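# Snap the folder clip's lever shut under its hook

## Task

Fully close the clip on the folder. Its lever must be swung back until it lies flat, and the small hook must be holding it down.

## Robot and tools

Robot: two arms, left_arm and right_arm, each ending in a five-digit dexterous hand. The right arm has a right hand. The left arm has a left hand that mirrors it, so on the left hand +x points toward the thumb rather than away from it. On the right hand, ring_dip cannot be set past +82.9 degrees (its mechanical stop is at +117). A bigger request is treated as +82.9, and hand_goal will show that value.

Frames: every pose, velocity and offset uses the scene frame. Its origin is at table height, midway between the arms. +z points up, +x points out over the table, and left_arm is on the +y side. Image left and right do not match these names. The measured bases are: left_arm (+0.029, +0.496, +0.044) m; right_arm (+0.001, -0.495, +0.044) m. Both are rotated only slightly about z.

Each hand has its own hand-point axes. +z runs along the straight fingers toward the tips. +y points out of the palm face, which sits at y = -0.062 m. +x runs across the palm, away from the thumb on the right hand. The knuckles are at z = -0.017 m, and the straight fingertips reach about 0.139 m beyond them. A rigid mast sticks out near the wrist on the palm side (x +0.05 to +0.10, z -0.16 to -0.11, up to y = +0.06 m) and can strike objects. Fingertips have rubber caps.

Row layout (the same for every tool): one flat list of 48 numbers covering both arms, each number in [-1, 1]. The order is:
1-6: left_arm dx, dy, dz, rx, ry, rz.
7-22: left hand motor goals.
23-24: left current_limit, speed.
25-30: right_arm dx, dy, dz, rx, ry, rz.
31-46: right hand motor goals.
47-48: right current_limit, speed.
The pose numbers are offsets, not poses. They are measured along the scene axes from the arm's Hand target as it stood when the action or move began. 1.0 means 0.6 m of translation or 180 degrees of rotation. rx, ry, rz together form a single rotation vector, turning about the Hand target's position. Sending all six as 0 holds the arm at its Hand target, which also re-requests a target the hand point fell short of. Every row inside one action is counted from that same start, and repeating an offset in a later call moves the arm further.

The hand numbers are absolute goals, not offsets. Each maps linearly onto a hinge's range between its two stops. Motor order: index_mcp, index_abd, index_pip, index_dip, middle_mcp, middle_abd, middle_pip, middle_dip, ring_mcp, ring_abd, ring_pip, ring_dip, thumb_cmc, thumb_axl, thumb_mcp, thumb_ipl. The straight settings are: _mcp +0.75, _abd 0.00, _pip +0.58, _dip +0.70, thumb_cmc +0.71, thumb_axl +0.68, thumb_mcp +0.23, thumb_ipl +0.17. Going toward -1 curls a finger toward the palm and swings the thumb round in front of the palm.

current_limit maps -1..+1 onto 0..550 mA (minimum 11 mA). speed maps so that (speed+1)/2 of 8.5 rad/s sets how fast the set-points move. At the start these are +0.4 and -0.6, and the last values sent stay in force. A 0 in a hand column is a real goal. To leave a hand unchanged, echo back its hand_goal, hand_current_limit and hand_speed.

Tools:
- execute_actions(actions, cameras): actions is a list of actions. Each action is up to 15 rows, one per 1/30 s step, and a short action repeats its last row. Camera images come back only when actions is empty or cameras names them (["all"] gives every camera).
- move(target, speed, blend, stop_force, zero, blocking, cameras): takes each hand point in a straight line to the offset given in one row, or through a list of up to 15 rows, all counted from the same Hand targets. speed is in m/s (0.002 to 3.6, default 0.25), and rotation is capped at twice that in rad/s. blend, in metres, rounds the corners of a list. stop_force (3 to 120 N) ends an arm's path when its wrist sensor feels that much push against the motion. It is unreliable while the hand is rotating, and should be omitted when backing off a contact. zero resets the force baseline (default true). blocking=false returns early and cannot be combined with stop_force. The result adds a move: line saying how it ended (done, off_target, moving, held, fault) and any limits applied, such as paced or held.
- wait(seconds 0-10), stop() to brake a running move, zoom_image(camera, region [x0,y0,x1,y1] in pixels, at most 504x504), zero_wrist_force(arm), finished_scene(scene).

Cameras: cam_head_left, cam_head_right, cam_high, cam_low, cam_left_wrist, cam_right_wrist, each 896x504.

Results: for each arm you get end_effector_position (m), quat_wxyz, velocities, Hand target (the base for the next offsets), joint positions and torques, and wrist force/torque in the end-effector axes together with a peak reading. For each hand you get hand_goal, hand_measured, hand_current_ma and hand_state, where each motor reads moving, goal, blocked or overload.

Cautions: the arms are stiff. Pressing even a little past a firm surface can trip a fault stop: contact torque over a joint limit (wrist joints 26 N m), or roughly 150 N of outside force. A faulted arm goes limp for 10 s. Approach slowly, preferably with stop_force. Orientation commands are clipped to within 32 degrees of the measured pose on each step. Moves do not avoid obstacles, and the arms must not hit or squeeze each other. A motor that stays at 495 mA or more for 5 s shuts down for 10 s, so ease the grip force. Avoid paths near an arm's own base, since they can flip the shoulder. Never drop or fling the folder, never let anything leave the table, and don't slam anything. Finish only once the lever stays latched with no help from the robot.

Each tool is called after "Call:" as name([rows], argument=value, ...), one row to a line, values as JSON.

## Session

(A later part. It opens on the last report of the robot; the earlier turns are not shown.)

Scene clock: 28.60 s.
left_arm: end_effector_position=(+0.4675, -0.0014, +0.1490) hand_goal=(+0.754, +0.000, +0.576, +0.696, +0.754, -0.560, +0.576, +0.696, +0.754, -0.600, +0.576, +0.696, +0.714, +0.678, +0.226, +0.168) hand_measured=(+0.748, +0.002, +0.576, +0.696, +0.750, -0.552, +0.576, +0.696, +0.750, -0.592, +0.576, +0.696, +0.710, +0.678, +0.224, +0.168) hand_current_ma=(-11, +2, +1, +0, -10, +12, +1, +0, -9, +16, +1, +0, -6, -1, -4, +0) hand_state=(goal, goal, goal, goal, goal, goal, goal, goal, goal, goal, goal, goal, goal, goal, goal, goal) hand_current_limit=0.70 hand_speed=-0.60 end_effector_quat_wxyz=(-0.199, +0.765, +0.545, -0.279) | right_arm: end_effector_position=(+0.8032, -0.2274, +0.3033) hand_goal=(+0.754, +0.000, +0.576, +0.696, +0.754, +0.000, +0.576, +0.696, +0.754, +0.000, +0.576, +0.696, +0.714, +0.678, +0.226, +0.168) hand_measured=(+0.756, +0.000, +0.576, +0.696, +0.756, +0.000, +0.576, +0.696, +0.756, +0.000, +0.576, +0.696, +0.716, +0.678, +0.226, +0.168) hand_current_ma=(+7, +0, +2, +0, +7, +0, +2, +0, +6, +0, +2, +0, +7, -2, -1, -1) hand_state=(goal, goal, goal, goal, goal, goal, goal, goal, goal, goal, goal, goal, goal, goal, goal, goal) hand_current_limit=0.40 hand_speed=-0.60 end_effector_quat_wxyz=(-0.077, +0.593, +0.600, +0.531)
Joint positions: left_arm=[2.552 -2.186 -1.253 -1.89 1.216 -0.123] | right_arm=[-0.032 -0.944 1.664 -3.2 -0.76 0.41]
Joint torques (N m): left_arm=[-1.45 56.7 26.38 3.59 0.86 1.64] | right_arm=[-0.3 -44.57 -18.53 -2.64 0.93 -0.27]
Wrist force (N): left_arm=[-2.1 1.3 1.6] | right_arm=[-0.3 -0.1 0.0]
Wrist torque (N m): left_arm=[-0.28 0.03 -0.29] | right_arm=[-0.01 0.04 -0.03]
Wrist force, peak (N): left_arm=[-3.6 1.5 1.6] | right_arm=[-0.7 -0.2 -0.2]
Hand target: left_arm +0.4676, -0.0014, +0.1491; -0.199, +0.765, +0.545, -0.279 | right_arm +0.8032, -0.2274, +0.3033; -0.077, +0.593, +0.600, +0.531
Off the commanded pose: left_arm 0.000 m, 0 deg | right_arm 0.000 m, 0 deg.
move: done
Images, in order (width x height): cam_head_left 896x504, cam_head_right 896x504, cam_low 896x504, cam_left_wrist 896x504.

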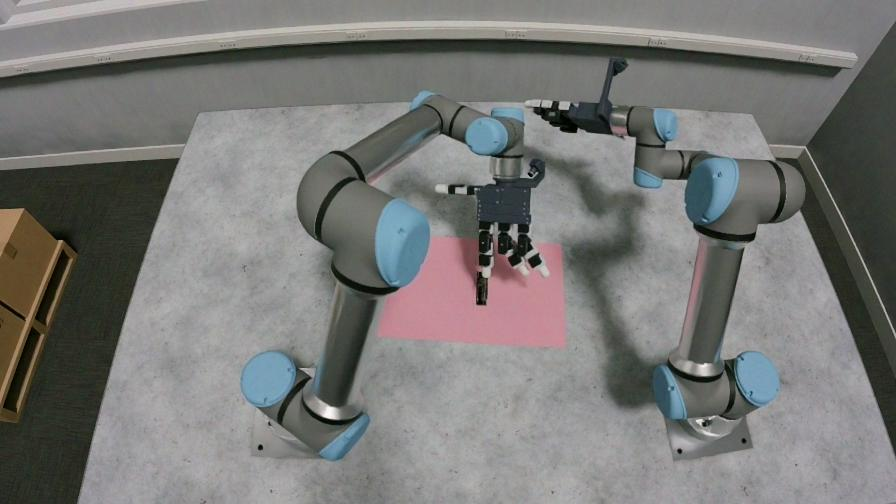

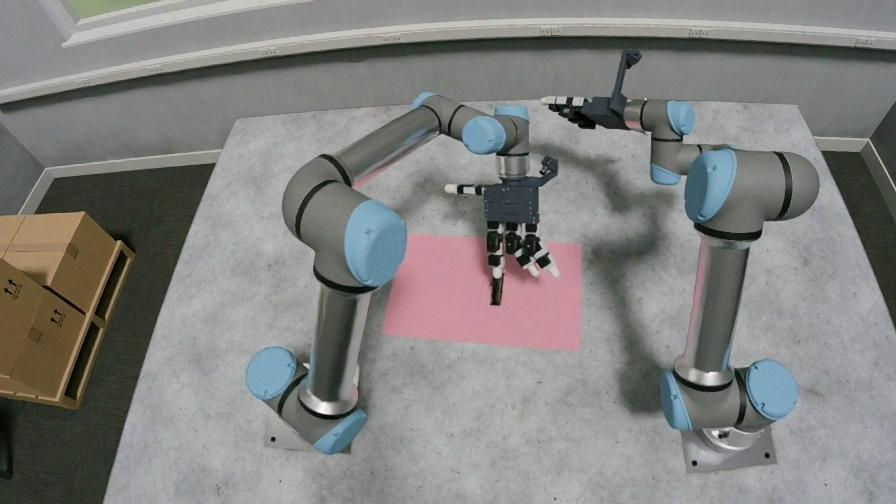

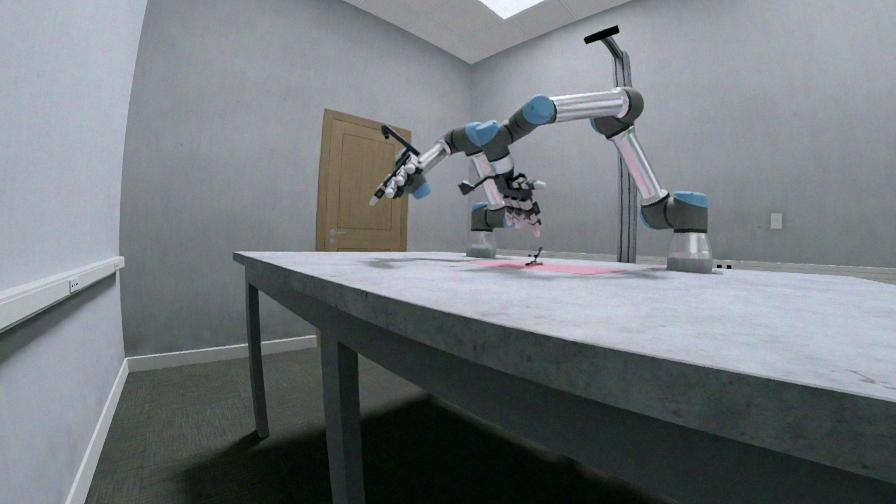

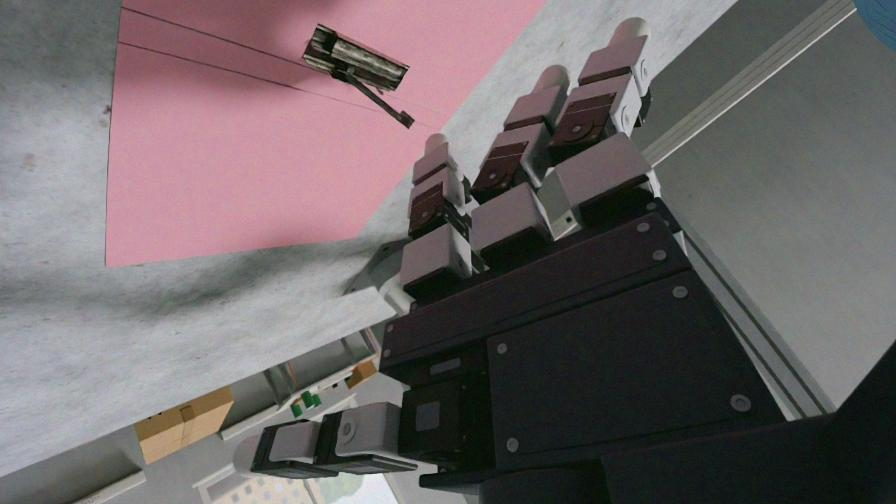

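Call:
move(target=[0.005,0.0182,-0.0653,0,0,0,0.754,0,0.576,0.696,0.754,-0.56,0.576,0.696,0.754,-0.6,0.576,0.696,0.714,0.678,0.226,0.168,0.7,-0.6,0,0,0,0,0,0,0.754,0,0.576,0.696,0.754,0,0.576,0.696,0.754,0,0.576,0.696,0.714,0.678,0.226,0.168,0.4,-0.6], speed=0.1, cameras=["cam_low","cam_head_left","cam_head_right","cam_left_wrist"])

Call:
zoom_image(camera="cam_left_wrist", region=[330, 40, 500, 190])

Call:
zoom_image(camera="cam_low", region=[505, 220, 560, 270])

Call:
zoom_image(camera="cam_head_left", region=[450, 240, 520, 310])

Call:
zoom_image(camera="cam_head_right", region=[465, 240, 535, 310])

Scene clock: 35.90 s.
left_arm: end_effector_position=(+0.4706, +0.0096, +0.1098) hand_goal=(+0.754, +0.000, +0.576, +0.696, +0.754, -0.560, +0.576, +0.696, +0.754, -0.600, +0.576, +0.696, +0.714, +0.678, +0.226, +0.168) hand_measured=(+0.748, +0.002, +0.576, +0.696, +0.750, -0.552, +0.576, +0.696, +0.750, -0.592, +0.576, +0.696, +0.710, +0.678, +0.224, +0.168) hand_current_ma=(-11, +2, +1, +0, -10, +12, +1, +0, -9, +16, +1, +0, -6, -1, -4, +0) hand_state=(goal, goal, goal, goal, goal, goal, goal, goal, goal, goal, goal, goal, goal, goal, goal, goal) hand_current_limit=0.70 hand_speed=-0.60 end_effector_quat_wxyz=(-0.199, +0.765, +0.545, -0.279) | right_arm: end_effector_position=(+0.8032, -0.2274, +0.3033) hand_goal=(+0.754, +0.000, +0.576, +0.696, +0.754, +0.000, +0.576, +0.696, +0.754, +0.000, +0.576, +0.696, +0.714, +0.678, +0.226, +0.168) hand_measured=(+0.756, +0.000, +0.576, +0.696, +0.756, +0.000, +0.576, +0.696, +0.756, +0.000, +0.576, +0.696, +0.716, +0.678, +0.226, +0.168) hand_current_ma=(+7, +0, +2, +0, +7, +0, +2, +0, +6, +0, +2, +0, +7, -2, -1, -1) hand_state=(goal, goal, goal, goal, goal, goal, goal, goal, goal, goal, goal, goal, goal, goal, goal, goal) hand_current_limit=0.40 hand_speed=-0.60 end_effector_quat_wxyz=(-0.077, +0.593, +0.600, +0.531)
Joint positions: left_arm=[2.567 -2.206 -1.324 -1.803 1.225 -0.11] | right_arm=[-0.032 -0.944 1.664 -3.2 -0.76 0.41]
Joint torques (N m): left_arm=[-6.42 60.88 20.09 -0.1 -2.34 -2.12] | right_arm=[-0.04 -44.41 -18.53 -2.62 0.96 -0.34]
Wrist force (N): left_arm=[-2.4 1.5 1.4] | right_arm=[-0.3 0.1 0.1]
Wrist torque (N m): left_arm=[-0.22 0.04 -0.27] | right_arm=[0.00 0.03 -0.02]
Wrist force, peak (N): left_arm=[-3.3 0.4 0.6] | right_arm=[-0.6 -0.2 0.1]
Hand target: left_arm +0.4706, +0.0095, +0.1099; -0.199, +0.765, +0.545, -0.279 | right_arm +0.8032, -0.2274, +0.3033; -0.077, +0.593, +0.600, +0.531
Off the commanded pose: left_arm 0.000 m, 0 deg | right_arm 0.000 m, 0 deg.
move: done
Images, in order (width x height): cam_head_left 896x504, cam_head_right 896x504, cam_low 896x504, cam_left_wrist 896x504.

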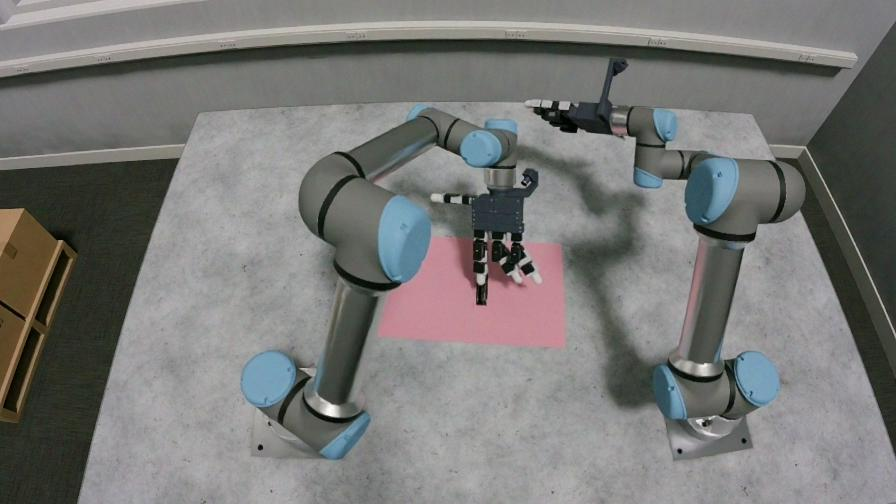

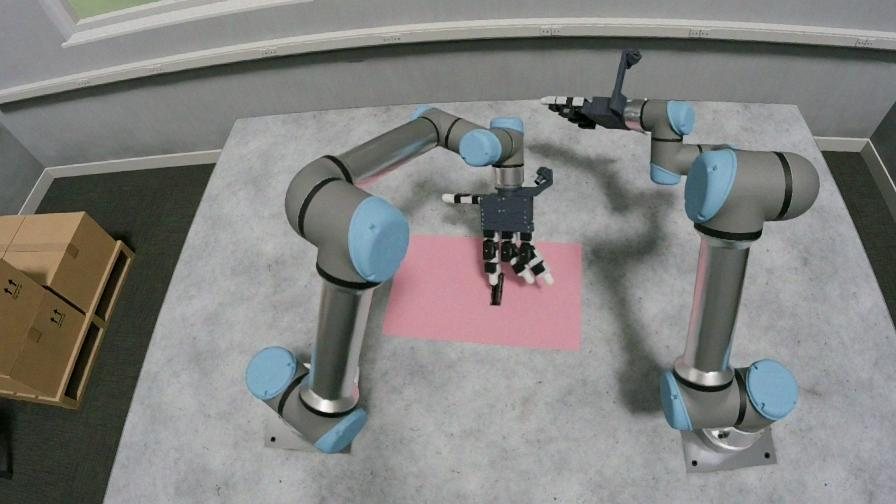

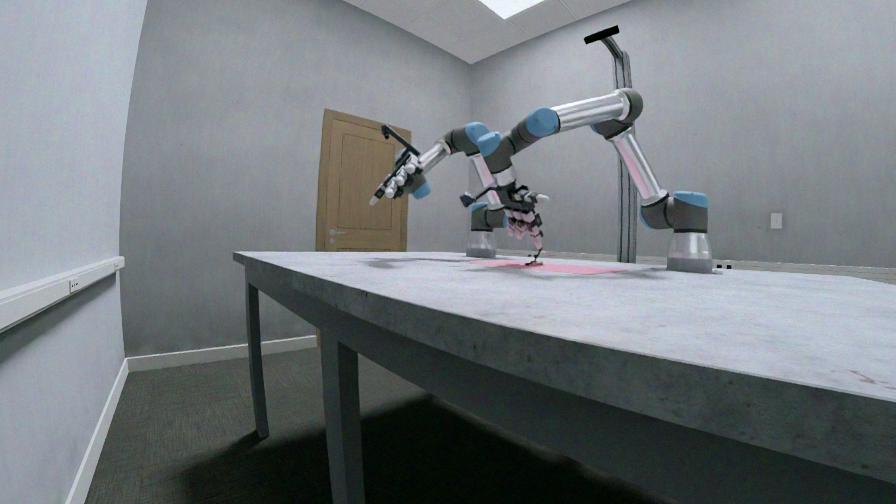

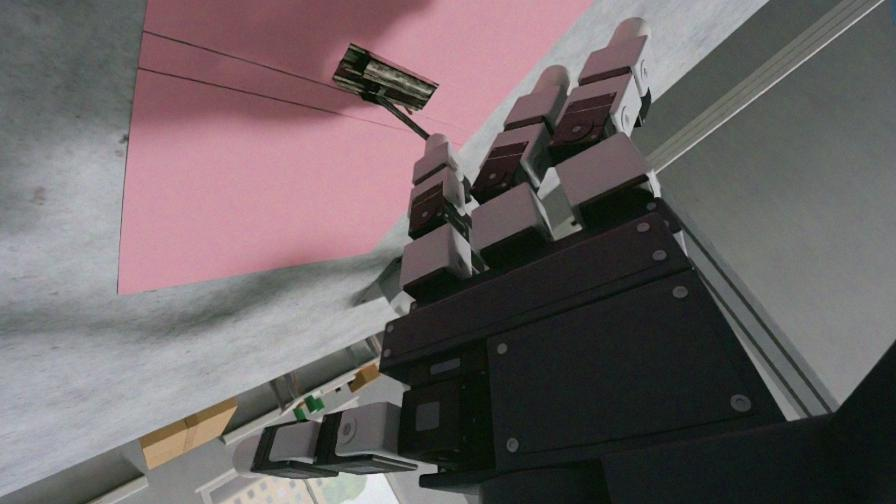

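Scaled by 2.965 from the camera's 896x504 image, which has a finer 1280x720 frame.

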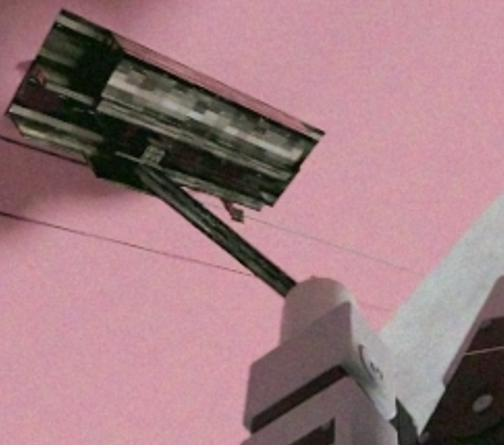

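Scaled by 9.164 from the camera's 896x504 image, which has a finer 1280x720 frame.

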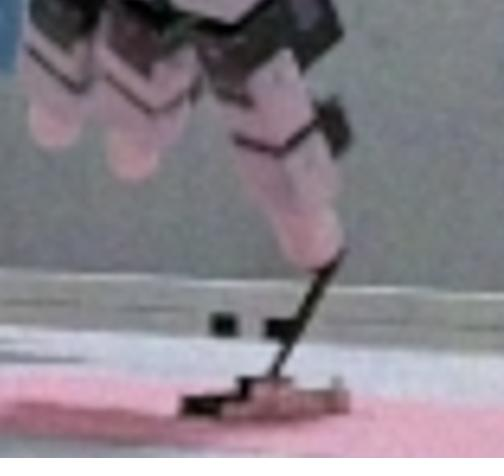

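Scaled by 7.200 from the camera's 896x504 image, which has a finer 1280x720 frame.

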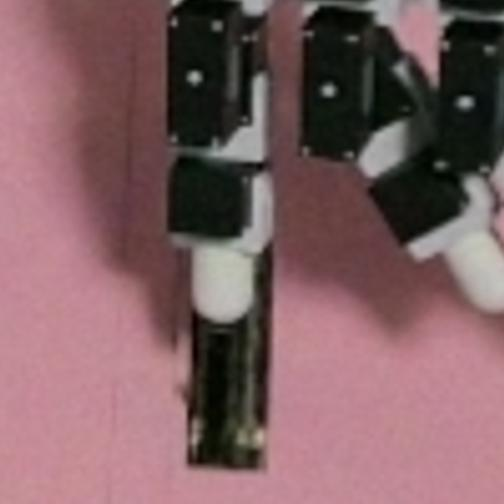

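Scaled by 7.200 from the camera's 896x504 image, which has a finer 1280x720 frame.

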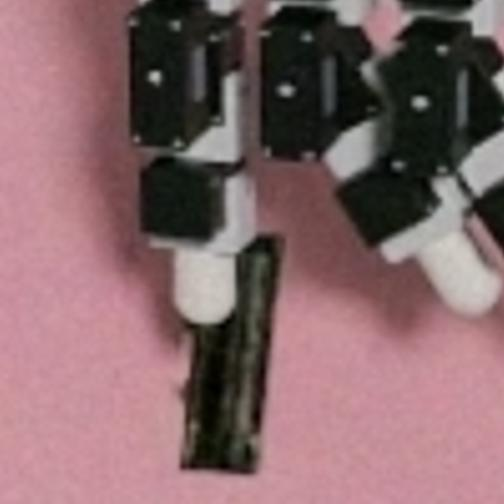

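Call:
move([
  [-0.0397,0.0012,0.0067,0,-0.0444,0,0.754,0,0.576,0.696,0.754,-0.56,0.576,0.696,0.754,-0.6,0.576,0.696,0.714,0.678,0.226,0.168,0.7,-0.6,0,0,0,0,0,0,0.754,0,0.576,0.696,0.754,0,0.576,0.696,0.754,0,0.576,0.696,0.714,0.678,0.226,0.168,0.4,-0.6],
  [-0.0773,0.0018,0.019,0,-0.1,0,0.754,0,0.576,0.696,0.754,-0.56,0.576,0.696,0.754,-0.6,0.576,0.696,0.714,0.678,0.226,0.168,0.7,-0.6,0,0,0,0,0,0,0.754,0,0.576,0.696,0.754,0,0.576,0.696,0.754,0,0.576,0.696,0.714,0.678,0.226,0.168,0.4,-0.6],
], speed=0.07, stop_force=15, cameras=["cam_low","cam_head_left","cam_head_right","cam_left_wrist"])

Call:
zoom_image(camera="cam_left_wrist", region=[330, 40, 500, 190])

Call:
zoom_image(camera="cam_low", region=[505, 220, 560, 270])

Call:
zoom_image(camera="cam_head_left", region=[450, 240, 520, 310])

Scene clock: 41.27 s.
left_arm: end_effector_position=(+0.4242, +0.0106, +0.1213) hand_goal=(+0.754, +0.000, +0.576, +0.696, +0.754, -0.560, +0.576, +0.696, +0.754, -0.600, +0.576, +0.696, +0.714, +0.678, +0.226, +0.168) hand_measured=(+0.750, +0.000, +0.576, +0.696, +0.750, -0.552, +0.576, +0.696, +0.750, -0.592, +0.576, +0.696, +0.710, +0.678, +0.224, +0.168) hand_current_ma=(-7, +0, +1, +0, -10, +12, +1, +0, -9, +16, +1, +0, -6, -1, -4, +0) hand_state=(goal, goal, goal, goal, goal, goal, goal, goal, goal, goal, goal, goal, goal, goal, goal, goal) hand_current_limit=0.70 hand_speed=-0.60 end_effector_quat_wxyz=(-0.111, +0.799, +0.569, -0.156) | right_arm: end_effector_position=(+0.8032, -0.2274, +0.3033) hand_goal=(+0.754, +0.000, +0.576, +0.696, +0.754, +0.000, +0.576, +0.696, +0.754, +0.000, +0.576, +0.696, +0.714, +0.678, +0.226, +0.168) hand_measured=(+0.756, +0.000, +0.576, +0.696, +0.756, +0.000, +0.576, +0.696, +0.756, +0.000, +0.576, +0.696, +0.716, +0.678, +0.226, +0.168) hand_current_ma=(+7, +0, +2, +0, +7, +0, +2, +0, +6, +0, +2, +0, +7, -2, -1, -1) hand_state=(goal, goal, goal, goal, goal, goal, goal, goal, goal, goal, goal, goal, goal, goal, goal, goal) hand_current_limit=0.40 hand_speed=-0.60 end_effector_quat_wxyz=(-0.077, +0.593, +0.600, +0.531)
Joint positions: left_arm=[2.462 -1.995 -1.671 -1.356 1.339 -0.291] | right_arm=[-0.032 -0.944 1.664 -3.2 -0.76 0.41]
Joint torques (N m): left_arm=[7.71 24.15 22.82 3.92 -2.37 2.62] | right_arm=[-0.03 -44.73 -18.92 -2.79 0.89 -0.34]
Wrist force (N): left_arm=[-3.0 1.0 -1.5] | right_arm=[-0.5 0.0 0.0]
Wrist torque (N m): left_arm=[0.05 0.13 -0.35] | right_arm=[0.00 0.07 -0.04]
Wrist force, peak (N): left_arm=[-3.0 0.8 -2.9] | right_arm=[-0.6 0.1 0.2]
Hand target: left_arm +0.4242, +0.0106, +0.1213; -0.111, +0.799, +0.569, -0.156 | right_arm +0.8032, -0.2274, +0.3033; -0.077, +0.593, +0.600, +0.531
Off the commanded pose: left_arm 0.000 m, 0 deg | right_arm 0.000 m, 0 deg.
move: done
Images, in order (width x height): cam_head_left 896x504, cam_head_right 896x504, cam_low 896x504, cam_left_wrist 896x504.

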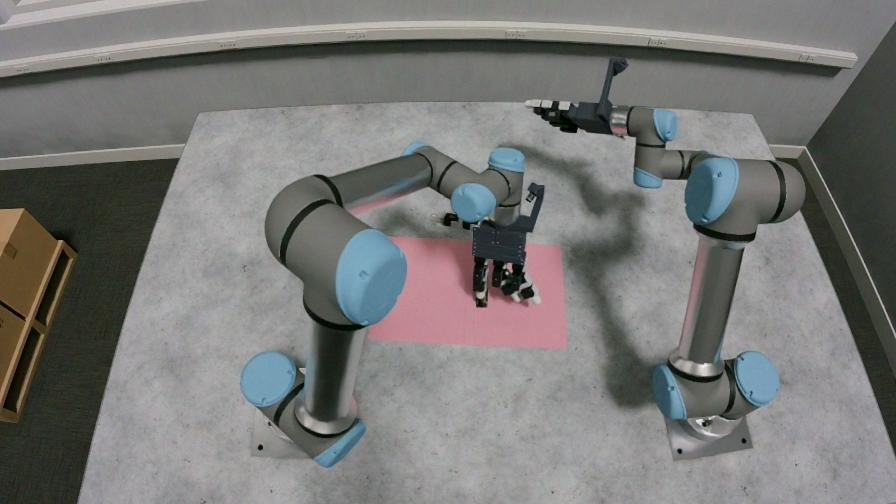

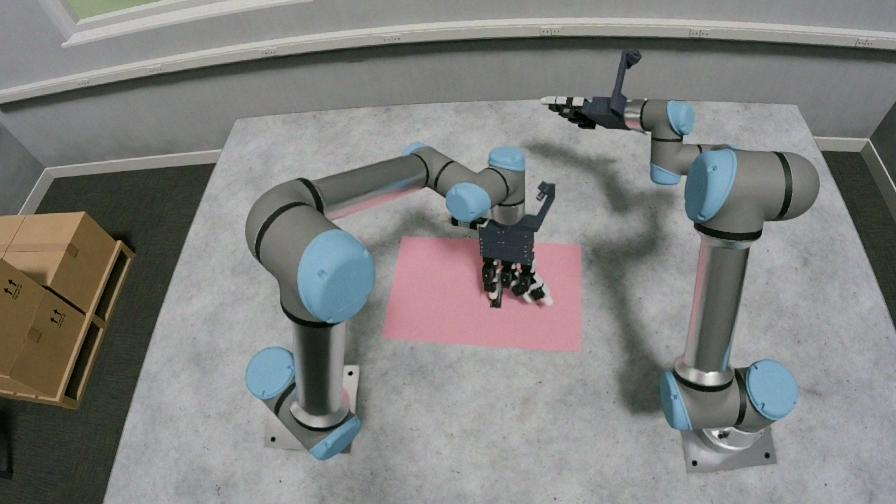

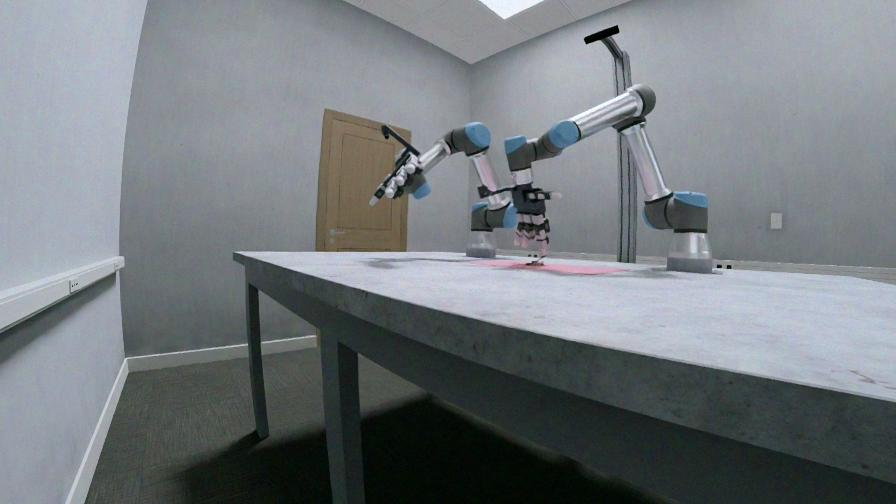

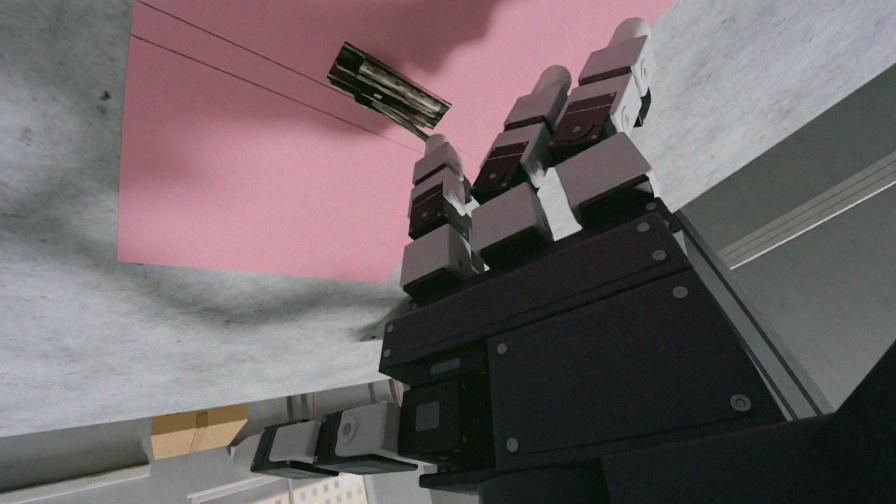

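Scaled by 2.965 from the camera's 896x504 image, which has a finer 1280x720 frame.

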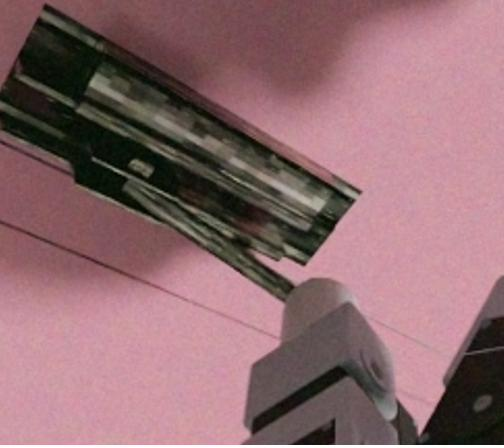

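Scaled by 9.164 from the camera's 896x504 image, which has a finer 1280x720 frame.

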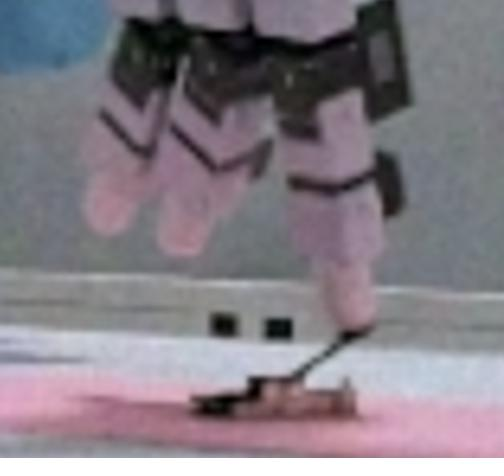

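Scaled by 7.200 from the camera's 896x504 image, which has a finer 1280x720 frame.

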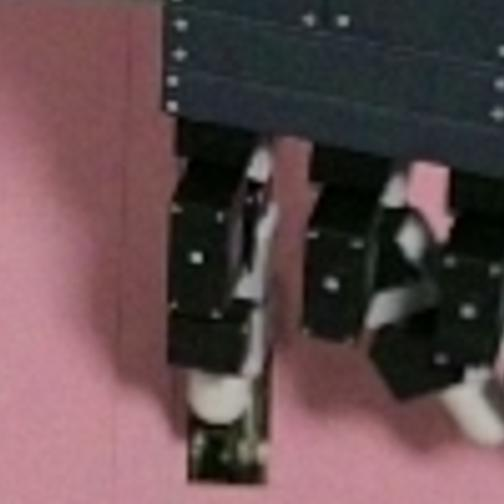

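Call:
move([
  [-0.0407,0.0058,0.0025,0,-0.0444,0,0.754,0,0.576,0.696,0.754,-0.56,0.576,0.696,0.754,-0.6,0.576,0.696,0.714,0.678,0.226,0.168,0.7,-0.6,0,0,0,0,0,0,0.754,0,0.576,0.696,0.754,0,0.576,0.696,0.754,0,0.576,0.696,0.714,0.678,0.226,0.168,0.4,-0.6],
  [-0.059,0.0058,-0.007,0,-0.0667,0,0.754,0,0.576,0.696,0.754,-0.56,0.576,0.696,0.754,-0.6,0.576,0.696,0.714,0.678,0.226,0.168,0.7,-0.6,0,0,0,0,0,0,0.754,0,0.576,0.696,0.754,0,0.576,0.696,0.754,0,0.576,0.696,0.714,0.678,0.226,0.168,0.4,-0.6],
  [-0.059,0.0058,-0.0237,0,-0.0667,0,0.754,0,0.576,0.696,0.754,-0.56,0.576,0.696,0.754,-0.6,0.576,0.696,0.714,0.678,0.226,0.168,0.7,-0.6,0,0,0,0,0,0,0.754,0,0.576,0.696,0.754,0,0.576,0.696,0.754,0,0.576,0.696,0.714,0.678,0.226,0.168,0.4,-0.6],
], speed=[0.06,0.03,0.025], stop_force=25, cameras=["cam_low","cam_head_left","cam_head_right","cam_left_wrist"])

Call:
zoom_image(camera="cam_left_wrist", region=[330, 40, 500, 190])

Call:
zoom_image(camera="cam_low", region=[505, 220, 560, 270])

Scene clock: 46.83 s.
left_arm: end_effector_position=(+0.3914, +0.0140, +0.1186) hand_goal=(+0.754, +0.000, +0.576, +0.696, +0.754, -0.560, +0.576, +0.696, +0.754, -0.600, +0.576, +0.696, +0.714, +0.678, +0.226, +0.168) hand_measured=(+0.732, +0.000, +0.556, +0.676, +0.750, -0.554, +0.576, +0.696, +0.750, -0.592, +0.576, +0.696, +0.710, +0.678, +0.224, +0.168) hand_current_ma=(-66, +1, -55, -50, -10, +12, +1, +0, -9, +16, +1, +0, -6, -1, -5, +0) hand_state=(blocked, goal, blocked, goal, goal, goal, goal, goal, goal, goal, goal, goal, goal, goal, goal, goal) hand_current_limit=0.70 hand_speed=-0.60 end_effector_quat_wxyz=(-0.055, +0.811, +0.578, -0.078) | right_arm: end_effector_position=(+0.8032, -0.2274, +0.3033) hand_goal=(+0.754, +0.000, +0.576, +0.696, +0.754, +0.000, +0.576, +0.696, +0.754, +0.000, +0.576, +0.696, +0.714, +0.678, +0.226, +0.168) hand_measured=(+0.756, +0.000, +0.576, +0.696, +0.756, +0.000, +0.576, +0.696, +0.756, +0.000, +0.576, +0.696, +0.716, +0.678, +0.226, +0.168) hand_current_ma=(+7, +0, +2, +0, +7, +0, +2, +0, +6, +0, +2, +0, +7, -2, -1, -1) hand_state=(goal, goal, goal, goal, goal, goal, goal, goal, goal, goal, goal, goal, goal, goal, goal, goal) hand_current_limit=0.40 hand_speed=-0.60 end_effector_quat_wxyz=(-0.077, +0.593, +0.600, +0.531)
Joint positions: left_arm=[2.377 -1.912 -1.863 -1.078 1.442 -0.403] | right_arm=[-0.032 -0.944 1.664 -3.2 -0.76 0.41]
Joint torques (N m): left_arm=[-1.26 -2.95 -4.68 1.25 0.29 -1.25] | right_arm=[-0.32 -44.24 -19.32 -2.82 0.93 -0.41]
Wrist force (N): left_arm=[-4.1 -2.9 -44.5] | right_arm=[-0.2 0.1 -0.3]
Wrist torque (N m): left_arm=[3.24 1.18 -0.53] | right_arm=[0.05 0.04 -0.02]
Wrist force, peak (N): left_arm=[-4.3 -4.2 -53.7] | right_arm=[-0.6 -0.2 0.1]
Hand target: left_arm +0.3914, +0.0140, +0.1186; -0.055, +0.811, +0.578, -0.078 (not the last commanded pose) | right_arm +0.8032, -0.2274, +0.3033; -0.077, +0.593, +0.600, +0.531
Off the commanded pose: left_arm 0.012 m, 1 deg | right_arm 0.000 m, 0 deg.
move: contact (left_arm); path passed 1 of 3 targets
Images, in order (width x height): cam_head_left 896x504, cam_head_right 896x504, cam_low 896x504, cam_left_wrist 896x504.

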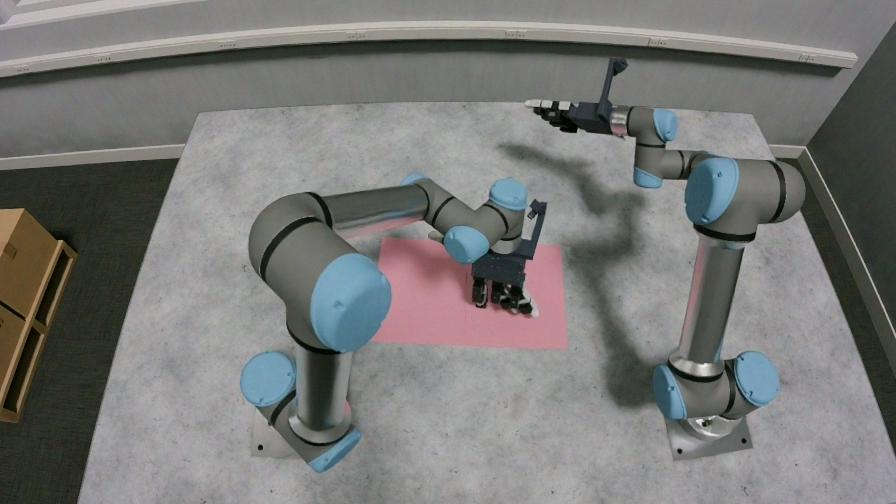

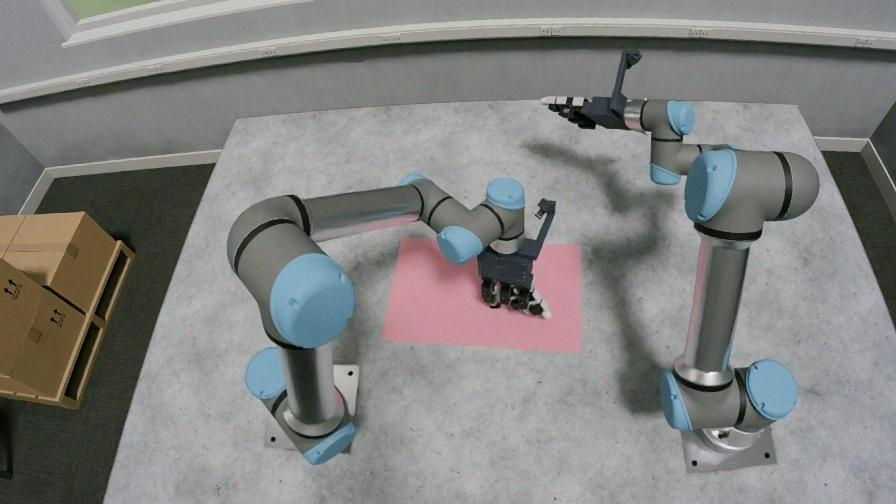

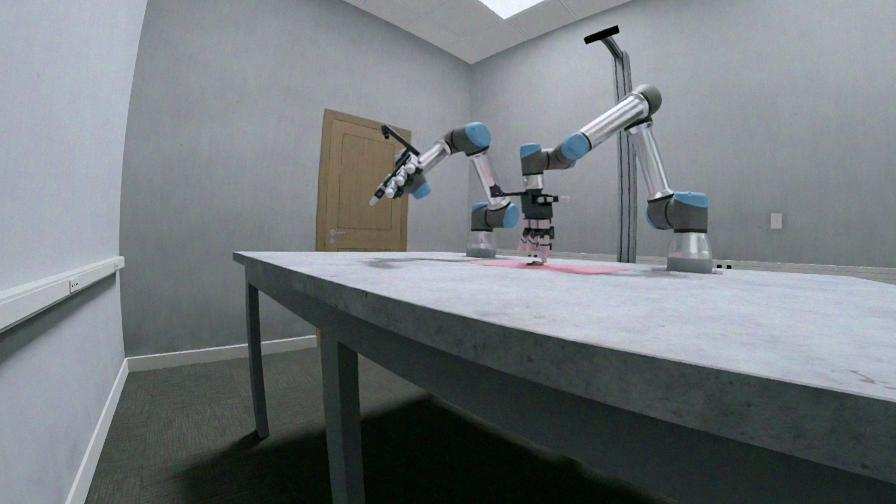

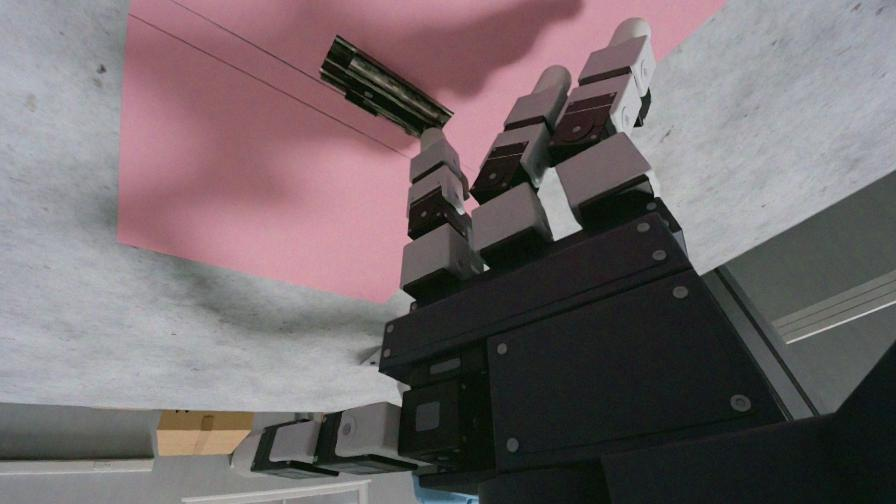

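Scaled by 2.965 from the camera's 896x504 image, which has a finer 1280x720 frame.

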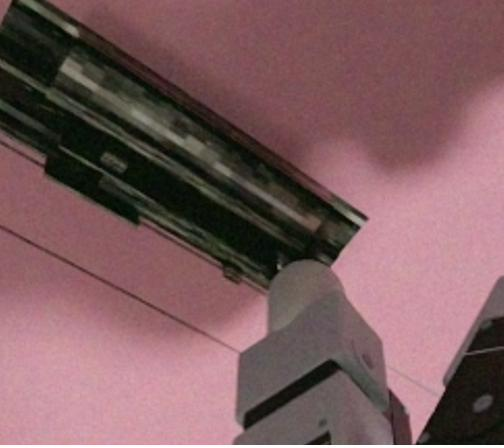

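Scaled by 9.164 from the camera's 896x504 image, which has a finer 1280x720 frame.

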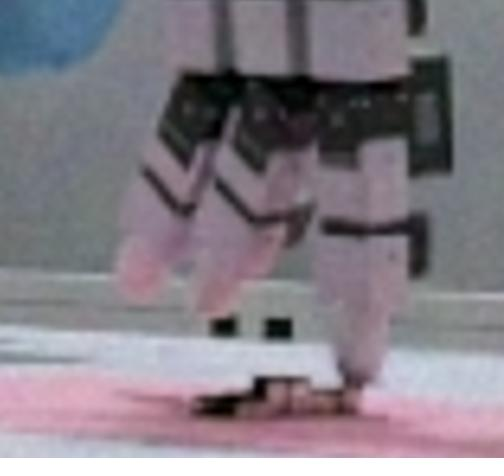

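Call:
move(target=[0.03,-0.04,0.12,0,0,0,0.754,0,0.576,0.696,0.754,-0.56,0.576,0.696,0.754,-0.6,0.576,0.696,0.714,0.678,0.226,0.168,0.4,-0.6,0,0,0,0,0,0,0.754,0,0.576,0.696,0.754,0,0.576,0.696,0.754,0,0.576,0.696,0.714,0.678,0.226,0.168,0.4,-0.6], speed=0.12, cameras=["cam_low","cam_high","cam_head_left","cam_left_wrist"])

Call:
zoom_image(camera="cam_left_wrist", region=[300, 20, 450, 120])

Call:
zoom_image(camera="cam_low", region=[515, 245, 555, 275])

Scene clock: 48.43 s.
left_arm: end_effector_position=(+0.4093, -0.0100, +0.1906) hand_goal=(+0.754, +0.000, +0.576, +0.696, +0.754, -0.560, +0.576, +0.696, +0.754, -0.600, +0.576, +0.696, +0.714, +0.678, +0.226, +0.168) hand_measured=(+0.746, +0.002, +0.572, +0.694, +0.750, -0.554, +0.576, +0.696, +0.750, -0.592, +0.576, +0.696, +0.710, +0.678, +0.224, +0.168) hand_current_ma=(-19, +3, -8, -5, -10, +12, +1, +0, -9, +16, +1, +0, -6, -1, -6, +0) hand_state=(goal, goal, goal, goal, goal, goal, goal, goal, goal, goal, goal, goal, goal, goal, goal, goal) hand_current_limit=0.40 hand_speed=-0.60 end_effector_quat_wxyz=(-0.055, +0.811, +0.578, -0.078) | right_arm: end_effector_position=(+0.8032, -0.2274, +0.3033) hand_goal=(+0.754, +0.000, +0.576, +0.696, +0.754, +0.000, +0.576, +0.696, +0.754, +0.000, +0.576, +0.696, +0.714, +0.678, +0.226, +0.168) hand_measured=(+0.756, +0.000, +0.576, +0.696, +0.756, +0.000, +0.576, +0.696, +0.756, +0.000, +0.576, +0.696, +0.716, +0.678, +0.226, +0.168) hand_current_ma=(+7, +0, +2, +0, +7, +0, +2, +0, +6, +0, +2, +0, +7, -2, -1, -1) hand_state=(goal, goal, goal, goal, goal, goal, goal, goal, goal, goal, goal, goal, goal, goal, goal, goal) hand_current_limit=0.40 hand_speed=-0.60 end_effector_quat_wxyz=(-0.077, +0.593, +0.600, +0.531)
Joint positions: left_arm=[2.368 -1.888 -1.684 -1.28 1.441 -0.412] | right_arm=[-0.032 -0.944 1.664 -3.2 -0.76 0.41]
Joint torques (N m): left_arm=[6.98 22.39 25.83 2.17 -1.38 1.42] | right_arm=[-0.19 -44.37 -19.34 -2.8 0.87 -0.41]
Wrist force (N): left_arm=[-3.2 0.6 1.7] | right_arm=[-0.2 0.1 0.1]
Wrist torque (N m): left_arm=[-0.20 0.07 -0.27] | right_arm=[0.01 0.03 -0.02]
Wrist force, peak (N): left_arm=[-4.2 -3.1 -45.1] | right_arm=[-0.6 0.1 0.3]
Hand target: left_arm +0.4094, -0.0100, +0.1906; -0.055, +0.811, +0.578, -0.078 | right_arm +0.8032, -0.2274, +0.3033; -0.077, +0.593, +0.600, +0.531
Off the commanded pose: left_arm 0.000 m, 0 deg | right_arm 0.000 m, 0 deg.
move: done
Images, in order (width x height): cam_head_left 896x504, cam_high 896x504, cam_low 896x504, cam_left_wrist 896x504.

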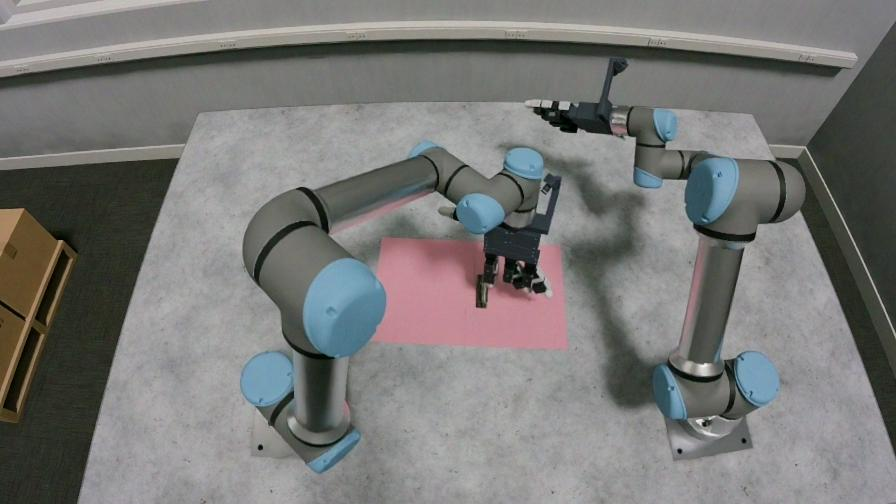

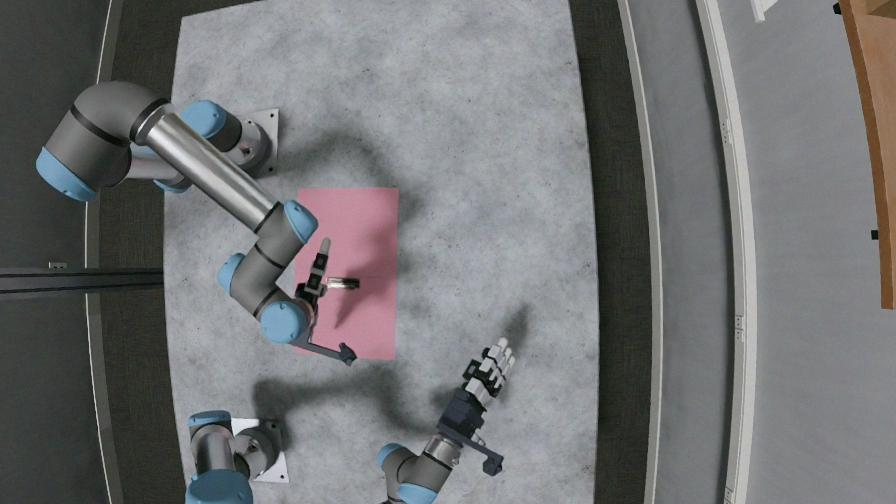

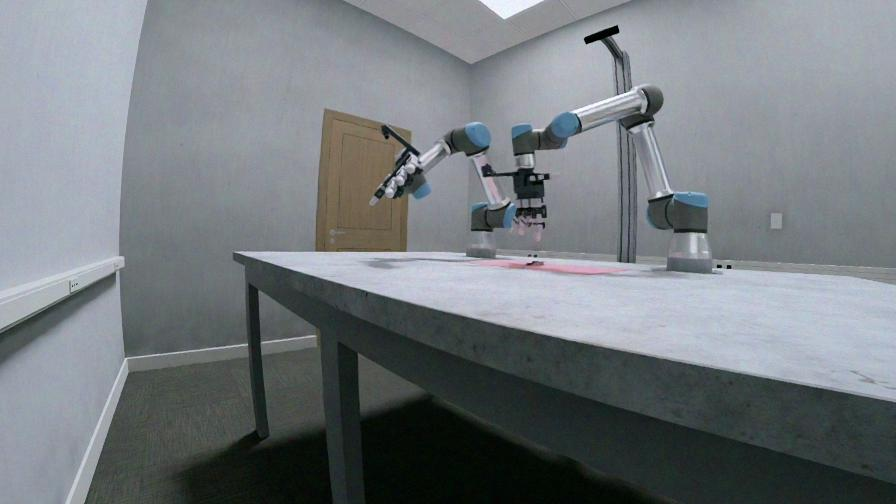

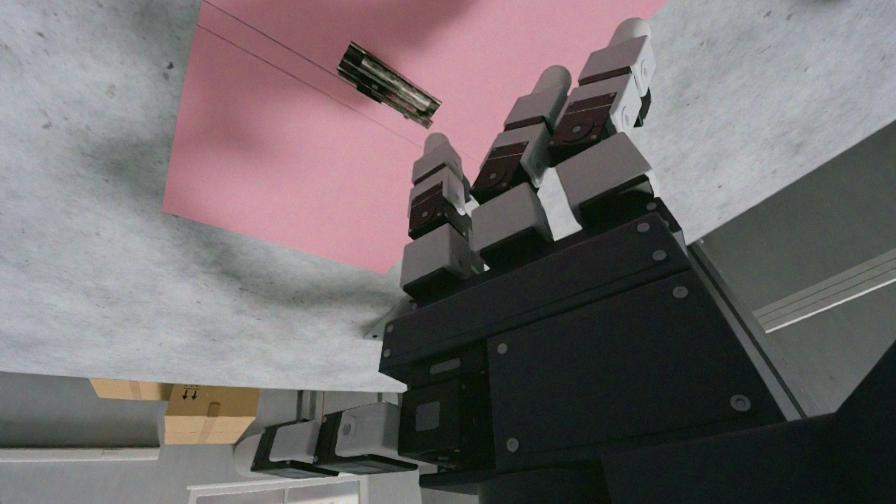

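Scaled by 3.360 from the camera's 896x504 image, which has a finer 1280x720 frame.

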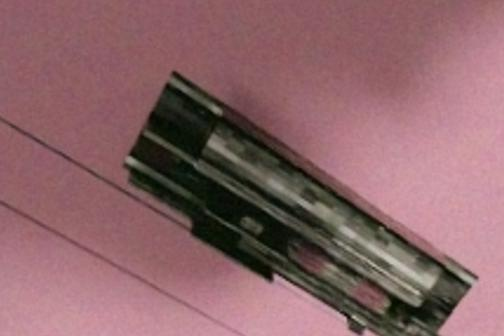

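Scaled by 12.600 from the camera's 896x504 image, which has a finer 1280x720 frame.

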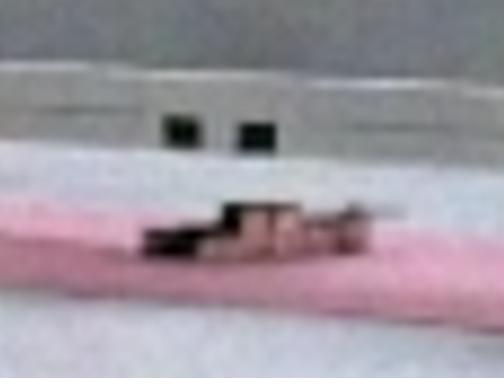

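Call:
zoom_image(camera="cam_left_wrist", region=[380, 70, 460, 140])

Call:
zoom_image(camera="cam_low", region=[520, 250, 550, 272])

Call:
zoom_image(camera="cam_high", region=[315, 265, 375, 305])

Scaled by 6.300 from the camera's 896x504 image, which has a finer 1280x720 frame.

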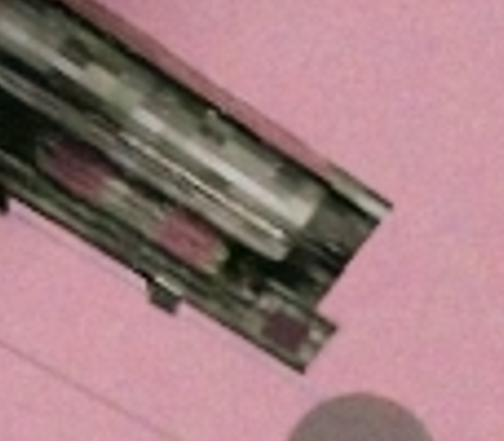

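Scaled by 16.800 from the camera's 896x504 image, which has a finer 1280x720 frame.

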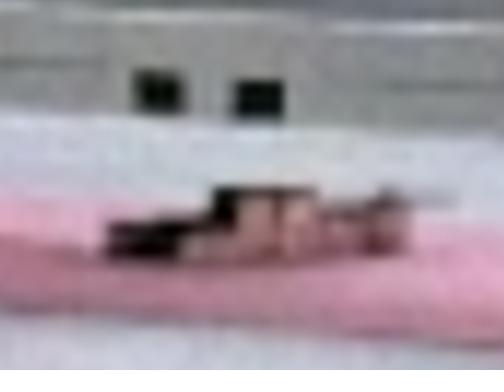

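Scaled by 8.400 from the camera's 896x504 image, which has a finer 1280x720 frame.

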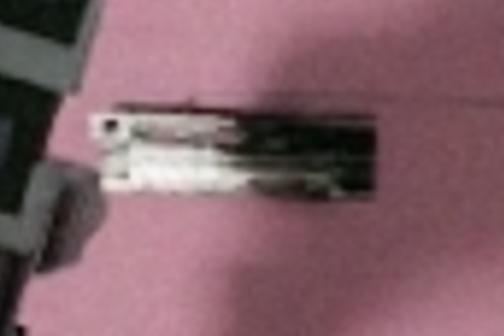

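Call:
finished_scene(scene=2)

The scene is finished: the task was done.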